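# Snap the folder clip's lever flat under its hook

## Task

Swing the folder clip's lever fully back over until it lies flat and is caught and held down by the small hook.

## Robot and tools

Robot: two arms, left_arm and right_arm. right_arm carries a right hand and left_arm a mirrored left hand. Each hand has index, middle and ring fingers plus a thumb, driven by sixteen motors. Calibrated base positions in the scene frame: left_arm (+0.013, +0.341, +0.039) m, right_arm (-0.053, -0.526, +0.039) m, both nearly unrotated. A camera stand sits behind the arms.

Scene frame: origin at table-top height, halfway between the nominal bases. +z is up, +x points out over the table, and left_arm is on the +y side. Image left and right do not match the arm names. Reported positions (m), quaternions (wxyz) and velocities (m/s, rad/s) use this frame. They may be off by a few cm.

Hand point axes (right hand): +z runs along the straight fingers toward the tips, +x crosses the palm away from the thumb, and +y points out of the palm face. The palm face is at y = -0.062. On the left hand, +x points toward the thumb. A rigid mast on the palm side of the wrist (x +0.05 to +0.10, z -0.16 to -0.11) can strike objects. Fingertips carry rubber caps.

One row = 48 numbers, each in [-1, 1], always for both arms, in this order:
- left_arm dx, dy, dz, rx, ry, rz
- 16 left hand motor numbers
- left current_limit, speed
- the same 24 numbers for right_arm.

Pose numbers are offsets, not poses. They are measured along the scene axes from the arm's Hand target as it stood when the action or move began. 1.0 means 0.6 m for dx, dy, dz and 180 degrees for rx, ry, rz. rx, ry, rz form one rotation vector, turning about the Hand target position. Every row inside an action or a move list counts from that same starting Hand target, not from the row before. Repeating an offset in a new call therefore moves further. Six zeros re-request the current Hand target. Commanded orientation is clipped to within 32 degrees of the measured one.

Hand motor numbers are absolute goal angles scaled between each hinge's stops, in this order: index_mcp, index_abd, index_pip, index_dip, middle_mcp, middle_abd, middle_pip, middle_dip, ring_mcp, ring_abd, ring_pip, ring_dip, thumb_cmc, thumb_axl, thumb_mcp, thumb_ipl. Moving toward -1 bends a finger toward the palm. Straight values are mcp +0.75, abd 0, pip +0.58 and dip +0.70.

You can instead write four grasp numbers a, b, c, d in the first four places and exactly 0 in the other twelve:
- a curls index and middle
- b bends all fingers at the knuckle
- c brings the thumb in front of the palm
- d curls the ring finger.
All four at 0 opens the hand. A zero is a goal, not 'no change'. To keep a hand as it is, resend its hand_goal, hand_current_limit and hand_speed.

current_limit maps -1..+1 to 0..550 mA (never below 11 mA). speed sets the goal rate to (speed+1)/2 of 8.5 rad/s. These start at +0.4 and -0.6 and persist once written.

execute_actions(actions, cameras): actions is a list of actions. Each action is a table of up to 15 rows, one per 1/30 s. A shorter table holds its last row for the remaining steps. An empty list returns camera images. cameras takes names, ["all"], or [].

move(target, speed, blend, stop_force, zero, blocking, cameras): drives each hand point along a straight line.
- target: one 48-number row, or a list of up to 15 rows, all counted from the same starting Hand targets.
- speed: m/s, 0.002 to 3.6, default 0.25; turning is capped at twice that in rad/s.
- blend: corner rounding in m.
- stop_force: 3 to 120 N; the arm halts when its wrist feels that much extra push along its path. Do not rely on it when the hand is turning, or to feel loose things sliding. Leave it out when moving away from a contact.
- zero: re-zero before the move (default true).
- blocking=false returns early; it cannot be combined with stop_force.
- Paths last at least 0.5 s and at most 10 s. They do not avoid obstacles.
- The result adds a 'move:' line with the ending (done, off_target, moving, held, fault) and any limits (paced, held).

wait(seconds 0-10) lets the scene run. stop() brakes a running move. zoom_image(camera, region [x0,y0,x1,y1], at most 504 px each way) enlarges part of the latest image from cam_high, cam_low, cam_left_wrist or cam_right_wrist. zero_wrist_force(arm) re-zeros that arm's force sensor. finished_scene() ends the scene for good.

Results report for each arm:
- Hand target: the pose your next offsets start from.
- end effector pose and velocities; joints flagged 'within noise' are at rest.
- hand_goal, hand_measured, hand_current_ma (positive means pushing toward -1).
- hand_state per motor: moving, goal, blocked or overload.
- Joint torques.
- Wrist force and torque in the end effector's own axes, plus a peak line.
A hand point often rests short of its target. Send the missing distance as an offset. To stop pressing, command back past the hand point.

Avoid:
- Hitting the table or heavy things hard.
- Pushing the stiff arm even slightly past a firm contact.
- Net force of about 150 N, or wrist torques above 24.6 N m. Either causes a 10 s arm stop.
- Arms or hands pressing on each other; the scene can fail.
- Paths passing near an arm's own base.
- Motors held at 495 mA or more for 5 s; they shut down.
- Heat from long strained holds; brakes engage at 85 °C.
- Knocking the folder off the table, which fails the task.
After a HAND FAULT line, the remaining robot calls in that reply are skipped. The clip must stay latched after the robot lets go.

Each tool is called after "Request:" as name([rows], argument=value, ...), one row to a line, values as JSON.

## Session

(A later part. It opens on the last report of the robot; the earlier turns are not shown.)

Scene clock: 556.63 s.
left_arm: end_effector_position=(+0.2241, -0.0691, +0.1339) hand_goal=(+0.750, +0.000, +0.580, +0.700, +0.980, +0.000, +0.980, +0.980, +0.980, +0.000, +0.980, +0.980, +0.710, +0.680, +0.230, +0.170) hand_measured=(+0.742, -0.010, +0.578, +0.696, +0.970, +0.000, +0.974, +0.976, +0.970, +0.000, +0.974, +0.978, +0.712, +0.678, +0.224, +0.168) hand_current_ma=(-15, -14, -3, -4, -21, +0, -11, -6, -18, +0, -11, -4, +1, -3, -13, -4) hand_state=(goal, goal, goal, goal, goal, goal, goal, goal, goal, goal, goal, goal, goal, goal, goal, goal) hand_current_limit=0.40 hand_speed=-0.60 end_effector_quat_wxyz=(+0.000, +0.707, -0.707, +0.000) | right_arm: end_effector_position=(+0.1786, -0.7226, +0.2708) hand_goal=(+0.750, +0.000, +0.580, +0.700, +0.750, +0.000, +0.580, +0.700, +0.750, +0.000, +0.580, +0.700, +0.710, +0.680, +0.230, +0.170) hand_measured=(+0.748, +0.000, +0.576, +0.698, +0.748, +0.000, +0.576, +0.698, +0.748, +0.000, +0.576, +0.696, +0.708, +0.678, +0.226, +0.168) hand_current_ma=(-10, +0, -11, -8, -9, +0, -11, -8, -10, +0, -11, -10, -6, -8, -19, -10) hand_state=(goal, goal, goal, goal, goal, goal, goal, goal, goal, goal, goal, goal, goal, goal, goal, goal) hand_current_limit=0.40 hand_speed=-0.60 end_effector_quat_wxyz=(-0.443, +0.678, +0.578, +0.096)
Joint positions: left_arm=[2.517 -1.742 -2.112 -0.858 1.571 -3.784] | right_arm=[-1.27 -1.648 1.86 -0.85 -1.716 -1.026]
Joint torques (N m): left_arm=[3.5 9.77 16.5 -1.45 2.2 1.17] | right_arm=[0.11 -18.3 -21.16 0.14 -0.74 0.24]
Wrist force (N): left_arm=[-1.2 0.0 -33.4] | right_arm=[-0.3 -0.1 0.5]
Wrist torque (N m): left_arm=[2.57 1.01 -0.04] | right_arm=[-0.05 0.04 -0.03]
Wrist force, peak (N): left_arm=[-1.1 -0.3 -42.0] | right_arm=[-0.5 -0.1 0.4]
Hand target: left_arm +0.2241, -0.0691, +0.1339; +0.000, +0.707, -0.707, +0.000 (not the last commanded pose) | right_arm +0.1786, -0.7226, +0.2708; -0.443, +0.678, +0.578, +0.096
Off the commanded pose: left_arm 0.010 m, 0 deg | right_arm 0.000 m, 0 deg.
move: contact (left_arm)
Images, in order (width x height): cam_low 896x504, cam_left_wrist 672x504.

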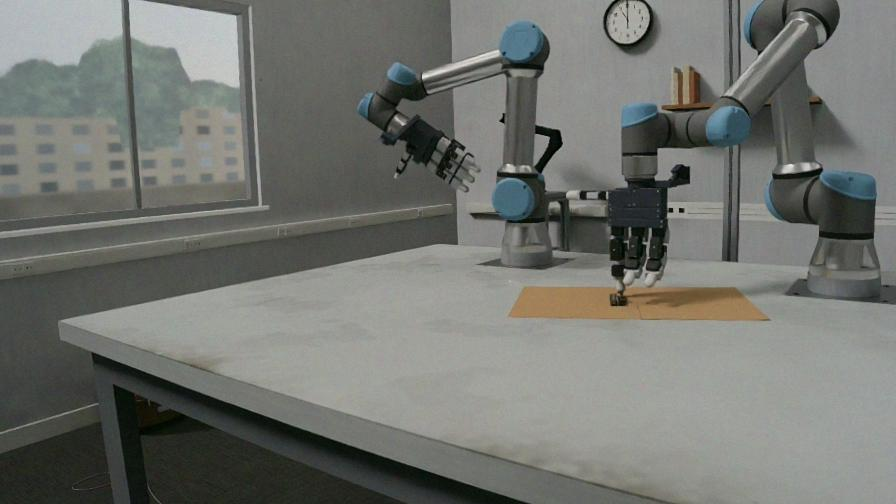

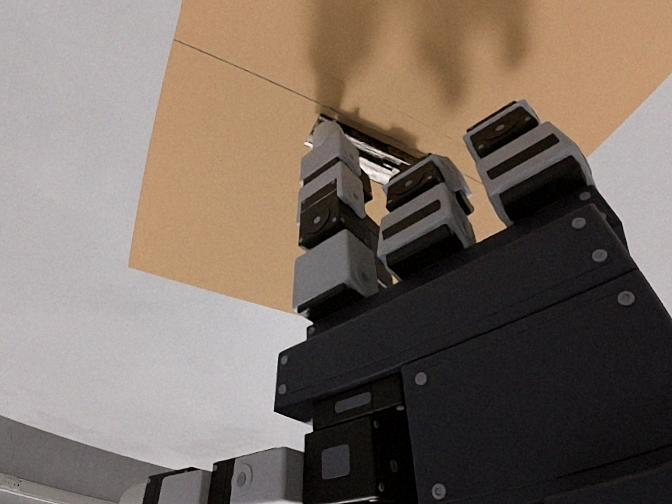

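Request:
move([
  [0,0,0.08,0,0,0,0.75,0,0.58,0.70,0.98,0,0.98,0.98,0.98,0,0.98,0.98,0.71,0.68,0.23,0.17,0.4,-0.6,0,0,0,0,0,0,0,0,0,0,0,0,0,0,0,0,0,0,0,0,0,0,0.4,-0.6],
  [0.167,0.0985,0.0435,0,0,0,0.75,0,0.58,0.70,0.98,0,0.98,0.98,0.98,0,0.98,0.98,0.71,0.68,0.23,0.17,0.4,-0.6,0,0,0,0,0,0,0,0,0,0,0,0,0,0,0,0,0,0,0,0,0,0,0.4,-0.6],
], speed=0.15, blend=0.015, cameras=["cam_low", "cam_high", "cam_left_wrist"])

Request:
zoom_image(camera="cam_low", region=[595, 268, 643, 314])

Request:
zoom_image(camera="cam_left_wrist", region=[150, 40, 246, 112])

Request:
zoom_image(camera="cam_high", region=[385, 180, 433, 222])

Scene clock: 569.63 s.
left_arm: end_effector_position=(+0.3243, -0.0101, +0.1601) hand_goal=(+0.750, +0.000, +0.580, +0.700, +0.980, +0.000, +0.980, +0.980, +0.980, +0.000, +0.980, +0.980, +0.710, +0.680, +0.230, +0.170) hand_measured=(+0.746, -0.004, +0.578, +0.698, +0.970, +0.000, +0.974, +0.976, +0.970, +0.000, +0.974, +0.978, +0.712, +0.678, +0.224, +0.168) hand_current_ma=(-5, -4, -2, -4, -21, +0, -11, -6, -18, +0, -11, -4, +1, -3, -13, -4) hand_state=(goal, goal, goal, goal, goal, goal, goal, goal, goal, goal, goal, goal, goal, goal, goal, goal) hand_current_limit=0.40 hand_speed=-0.60 end_effector_quat_wxyz=(+0.000, +0.707, -0.707, +0.000) | right_arm: end_effector_position=(+0.1786, -0.7226, +0.2708) hand_goal=(+0.750, +0.000, +0.580, +0.700, +0.750, +0.000, +0.580, +0.700, +0.750, +0.000, +0.580, +0.700, +0.710, +0.680, +0.230, +0.170) hand_measured=(+0.748, +0.000, +0.576, +0.698, +0.748, +0.000, +0.576, +0.698, +0.748, +0.000, +0.576, +0.696, +0.708, +0.678, +0.226, +0.168) hand_current_ma=(-10, +0, -11, -8, -9, +0, -11, -8, -10, +0, -11, -10, -6, -8, -19, -10) hand_state=(goal, goal, goal, goal, goal, goal, goal, goal, goal, goal, goal, goal, goal, goal, goal, goal) hand_current_limit=0.40 hand_speed=-0.60 end_effector_quat_wxyz=(-0.443, +0.678, +0.578, +0.096)
Joint positions: left_arm=[2.729 -1.757 -2.008 -0.947 1.571 -3.572] | right_arm=[-1.27 -1.648 1.86 -0.85 -1.716 -1.026]
Joint torques (N m): left_arm=[3.79 28.1 7.42 1.12 -2.29 -0.73] | right_arm=[0.57 -18.62 -21.78 0.08 -0.71 0.27]
Wrist force (N): left_arm=[-1.1 0.3 0.3] | right_arm=[-0.1 0.1 0.2]
Wrist torque (N m): left_arm=[-0.01 0.21 -0.05] | right_arm=[0.00 0.01 0.00]
Wrist force, peak (N): left_arm=[-1.1 -0.2 -33.9] | right_arm=[-0.5 0.1 0.4]
Hand target: left_arm +0.3243, -0.0100, +0.1600; +0.000, +0.707, -0.707, +0.000 | right_arm +0.1786, -0.7226, +0.2708; -0.443, +0.678, +0.578, +0.096
Off the commanded pose: left_arm 0.000 m, 0 deg | right_arm 0.000 m, 0 deg.
move: done
Images, in order (width x height): cam_high 896x504, cam_low 896x504, cam_left_wrist 672x504.

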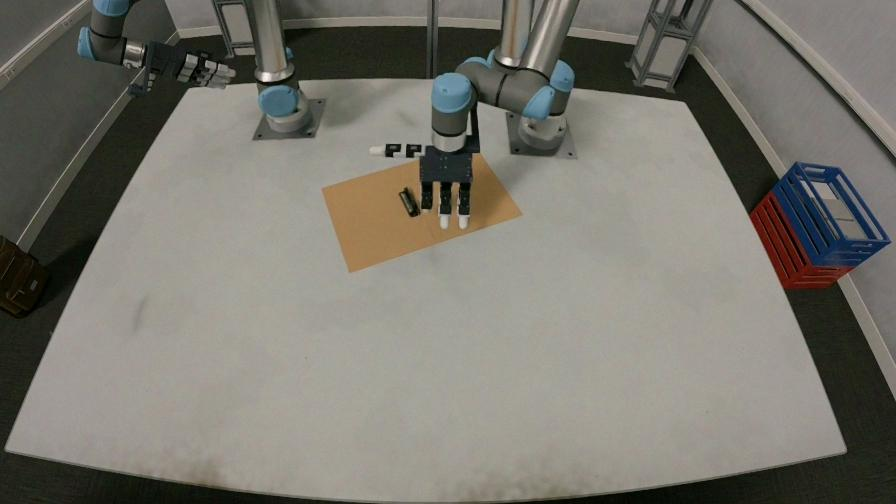

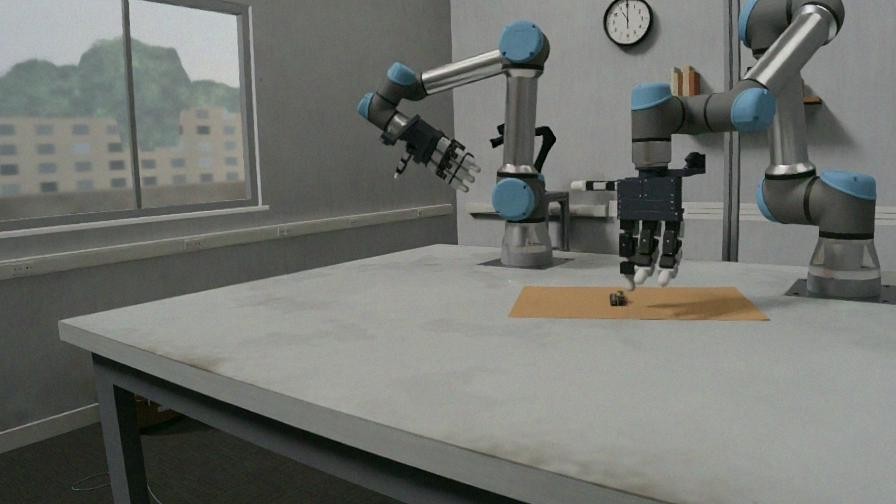

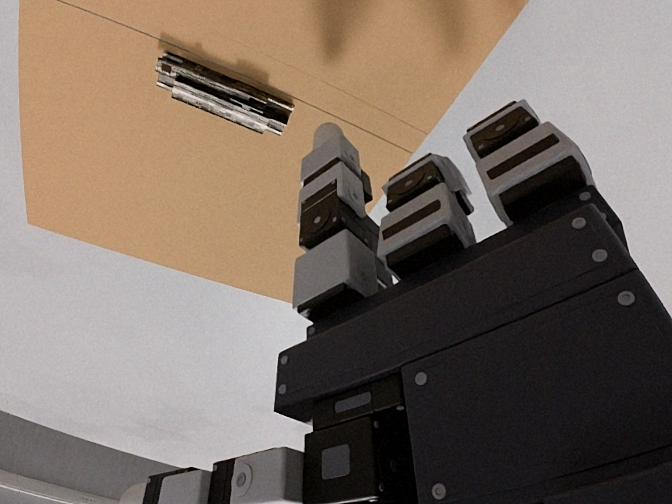

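Scaled by 10.500 from the camera's 896x504 image, which has a finer 1280x720 frame.

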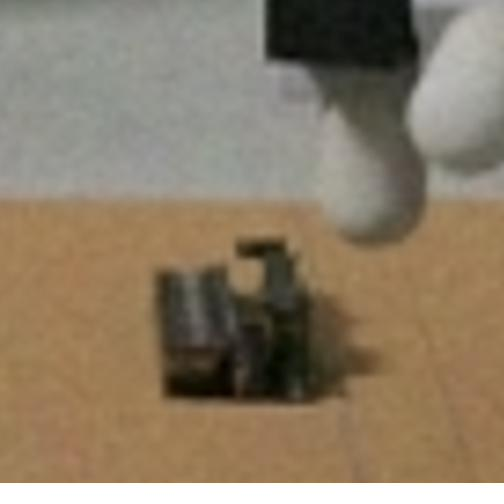

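Scaled by 5.250 from the camera's 672x504 image, which has a finer 960x720 frame.

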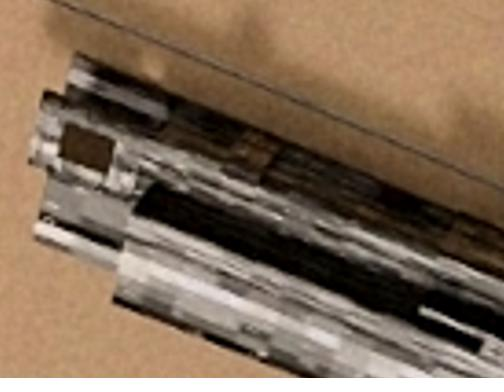

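Scaled by 10.500 from the camera's 896x504 image, which has a finer 1280x720 frame.

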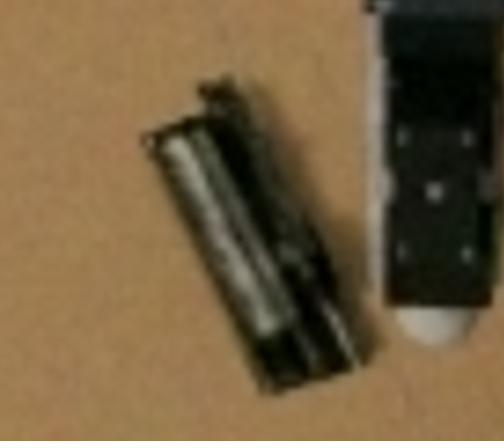

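Request:
move([
  [-0.096,0.027,0.0,0,-0.139,0,0.98,0,0.98,0.98,0.98,0,0.98,0.98,0.98,0,0.98,0.98,0.71,0.68,0.23,0.17,0.4,-0.6,0,0,0,0,0,0,0,0,0,0,0,0,0,0,0,0,0,0,0,0,0,0,0.4,-0.6],
  [-0.096,0.027,-0.142,0,-0.139,0,0.98,0,0.98,0.98,0.98,0,0.98,0.98,0.98,0,0.98,0.98,0.71,0.68,0.23,0.17,0.4,-0.6,0,0,0,0,0,0,0,0,0,0,0,0,0,0,0,0,0,0,0,0,0,0,0.4,-0.6],
], speed=0.2, cameras=["cam_left_wrist", "cam_high"])

Request:
zoom_image(camera="cam_left_wrist", region=[100, 60, 340, 240])

Scene clock: 613.87 s.
left_arm: end_effector_position=(+0.2667, +0.0062, +0.0749) hand_goal=(+0.980, +0.000, +0.980, +0.980, +0.980, +0.000, +0.980, +0.980, +0.980, +0.000, +0.980, +0.980, +0.710, +0.680, +0.230, +0.170) hand_measured=(+0.968, -0.004, +0.974, +0.976, +0.970, +0.000, +0.974, +0.976, +0.970, +0.000, +0.974, +0.978, +0.708, +0.678, +0.224, +0.168) hand_current_ma=(-26, -4, -11, -6, -21, +0, -11, -6, -18, +0, -11, -4, -3, -3, -13, -4) hand_state=(goal, goal, goal, goal, goal, goal, goal, goal, goal, goal, goal, goal, goal, goal, goal, goal) hand_current_limit=0.40 hand_speed=-0.60 end_effector_quat_wxyz=(-0.153, +0.691, -0.690, +0.153) | right_arm: end_effector_position=(+0.1786, -0.7226, +0.2708) hand_goal=(+0.750, +0.000, +0.580, +0.700, +0.750, +0.000, +0.580, +0.700, +0.750, +0.000, +0.580, +0.700, +0.710, +0.680, +0.230, +0.170) hand_measured=(+0.748, +0.000, +0.576, +0.698, +0.748, +0.000, +0.576, +0.698, +0.748, +0.000, +0.576, +0.696, +0.708, +0.678, +0.226, +0.168) hand_current_ma=(-10, +0, -11, -8, -9, +0, -11, -8, -10, +0, -11, -10, -6, -8, -19, -10) hand_state=(goal, goal, goal, goal, goal, goal, goal, goal, goal, goal, goal, goal, goal, goal, goal, goal) hand_current_limit=0.40 hand_speed=-0.60 end_effector_quat_wxyz=(-0.443, +0.678, +0.578, +0.096)
Joint positions: left_arm=[2.579 -1.743 -2.433 -0.164 1.805 -3.678] | right_arm=[-1.27 -1.648 1.86 -0.85 -1.716 -1.026]
Joint torques (N m): left_arm=[-8.07 10.98 24.72 4.19 0.36 1.71] | right_arm=[0.54 -18.25 -21.07 -0.03 -0.8 0.37]
Wrist force (N): left_arm=[-0.7 0.1 0.3] | right_arm=[-0.3 -0.1 0.3]
Wrist torque (N m): left_arm=[-0.14 0.18 -0.18] | right_arm=[-0.04 0.04 -0.03]
Wrist force, peak (N): left_arm=[-0.8 1.2 2.1] | right_arm=[-0.5 0.1 0.6]
Hand target: left_arm +0.2667, +0.0062, +0.0748; -0.153, +0.690, -0.690, +0.153 | right_arm +0.1786, -0.7226, +0.2708; -0.443, +0.678, +0.578, +0.096
Off the commanded pose: left_arm 0.000 m, 0 deg | right_arm 0.000 m, 0 deg.
move: done
Images, in order (width x height): cam_high 896x504, cam_left_wrist 672x504.

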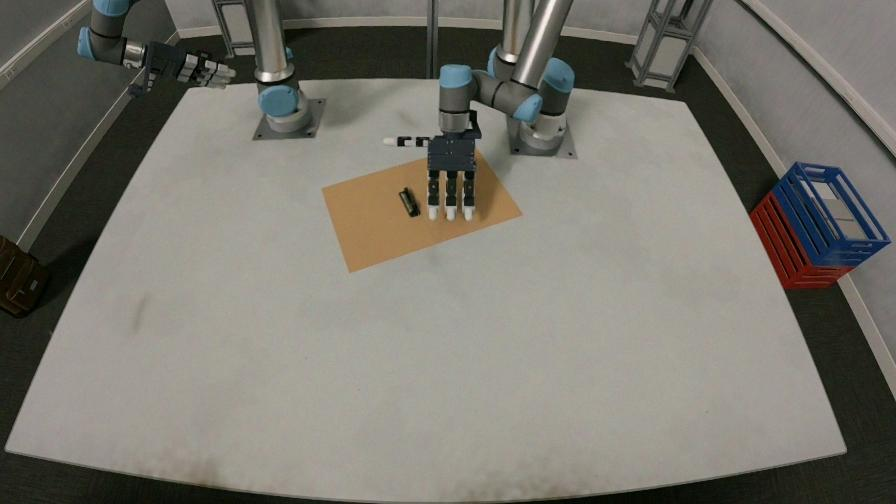

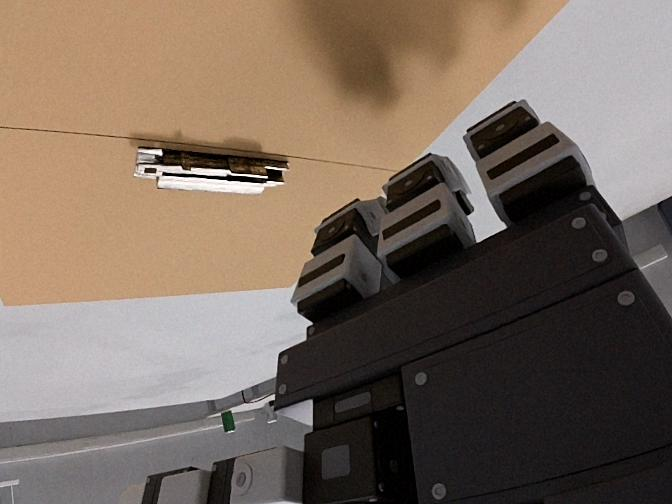

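Scaled by 2.100 from the camera's 672x504 image, which has a finer 960x720 frame.

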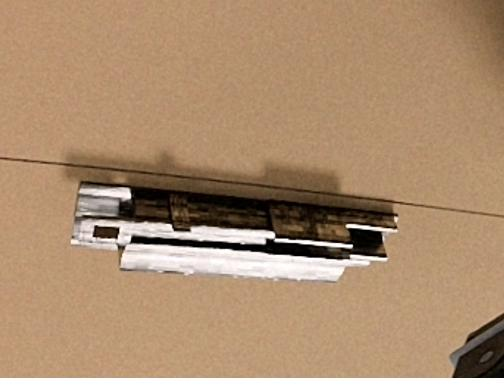

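Request:
zoom_image(camera="cam_left_wrist", region=[125, 130, 221, 202])

Request:
zoom_image(camera="cam_left_wrist", region=[200, 130, 296, 202])

Scaled by 5.250 from the camera's 672x504 image, which has a finer 960x720 frame.

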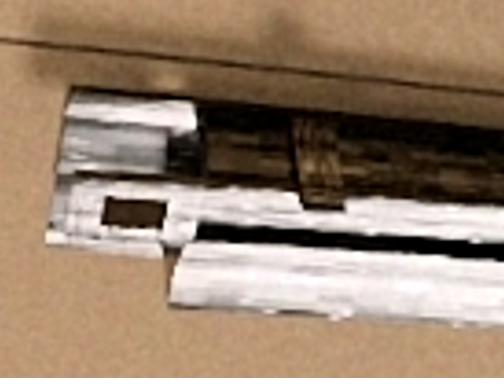

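Scaled by 5.250 from the camera's 672x504 image, which has a finer 960x720 frame.

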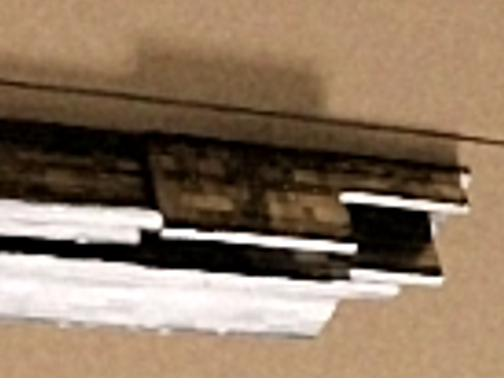

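Request:
zoom_image(camera="cam_left_wrist", region=[165, 145, 205, 175])

Scaled by 12.600 from the camera's 672x504 image, which has a finer 960x720 frame.

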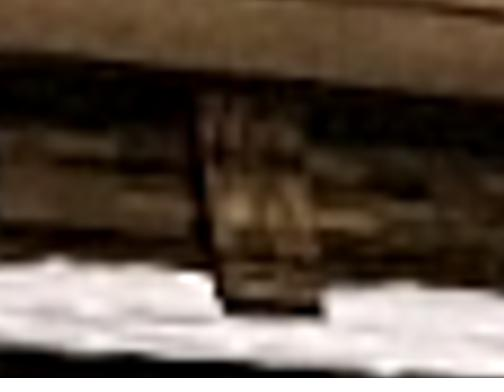

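Request:
finished_scene(scene=1)

The scene is finished: the task was done.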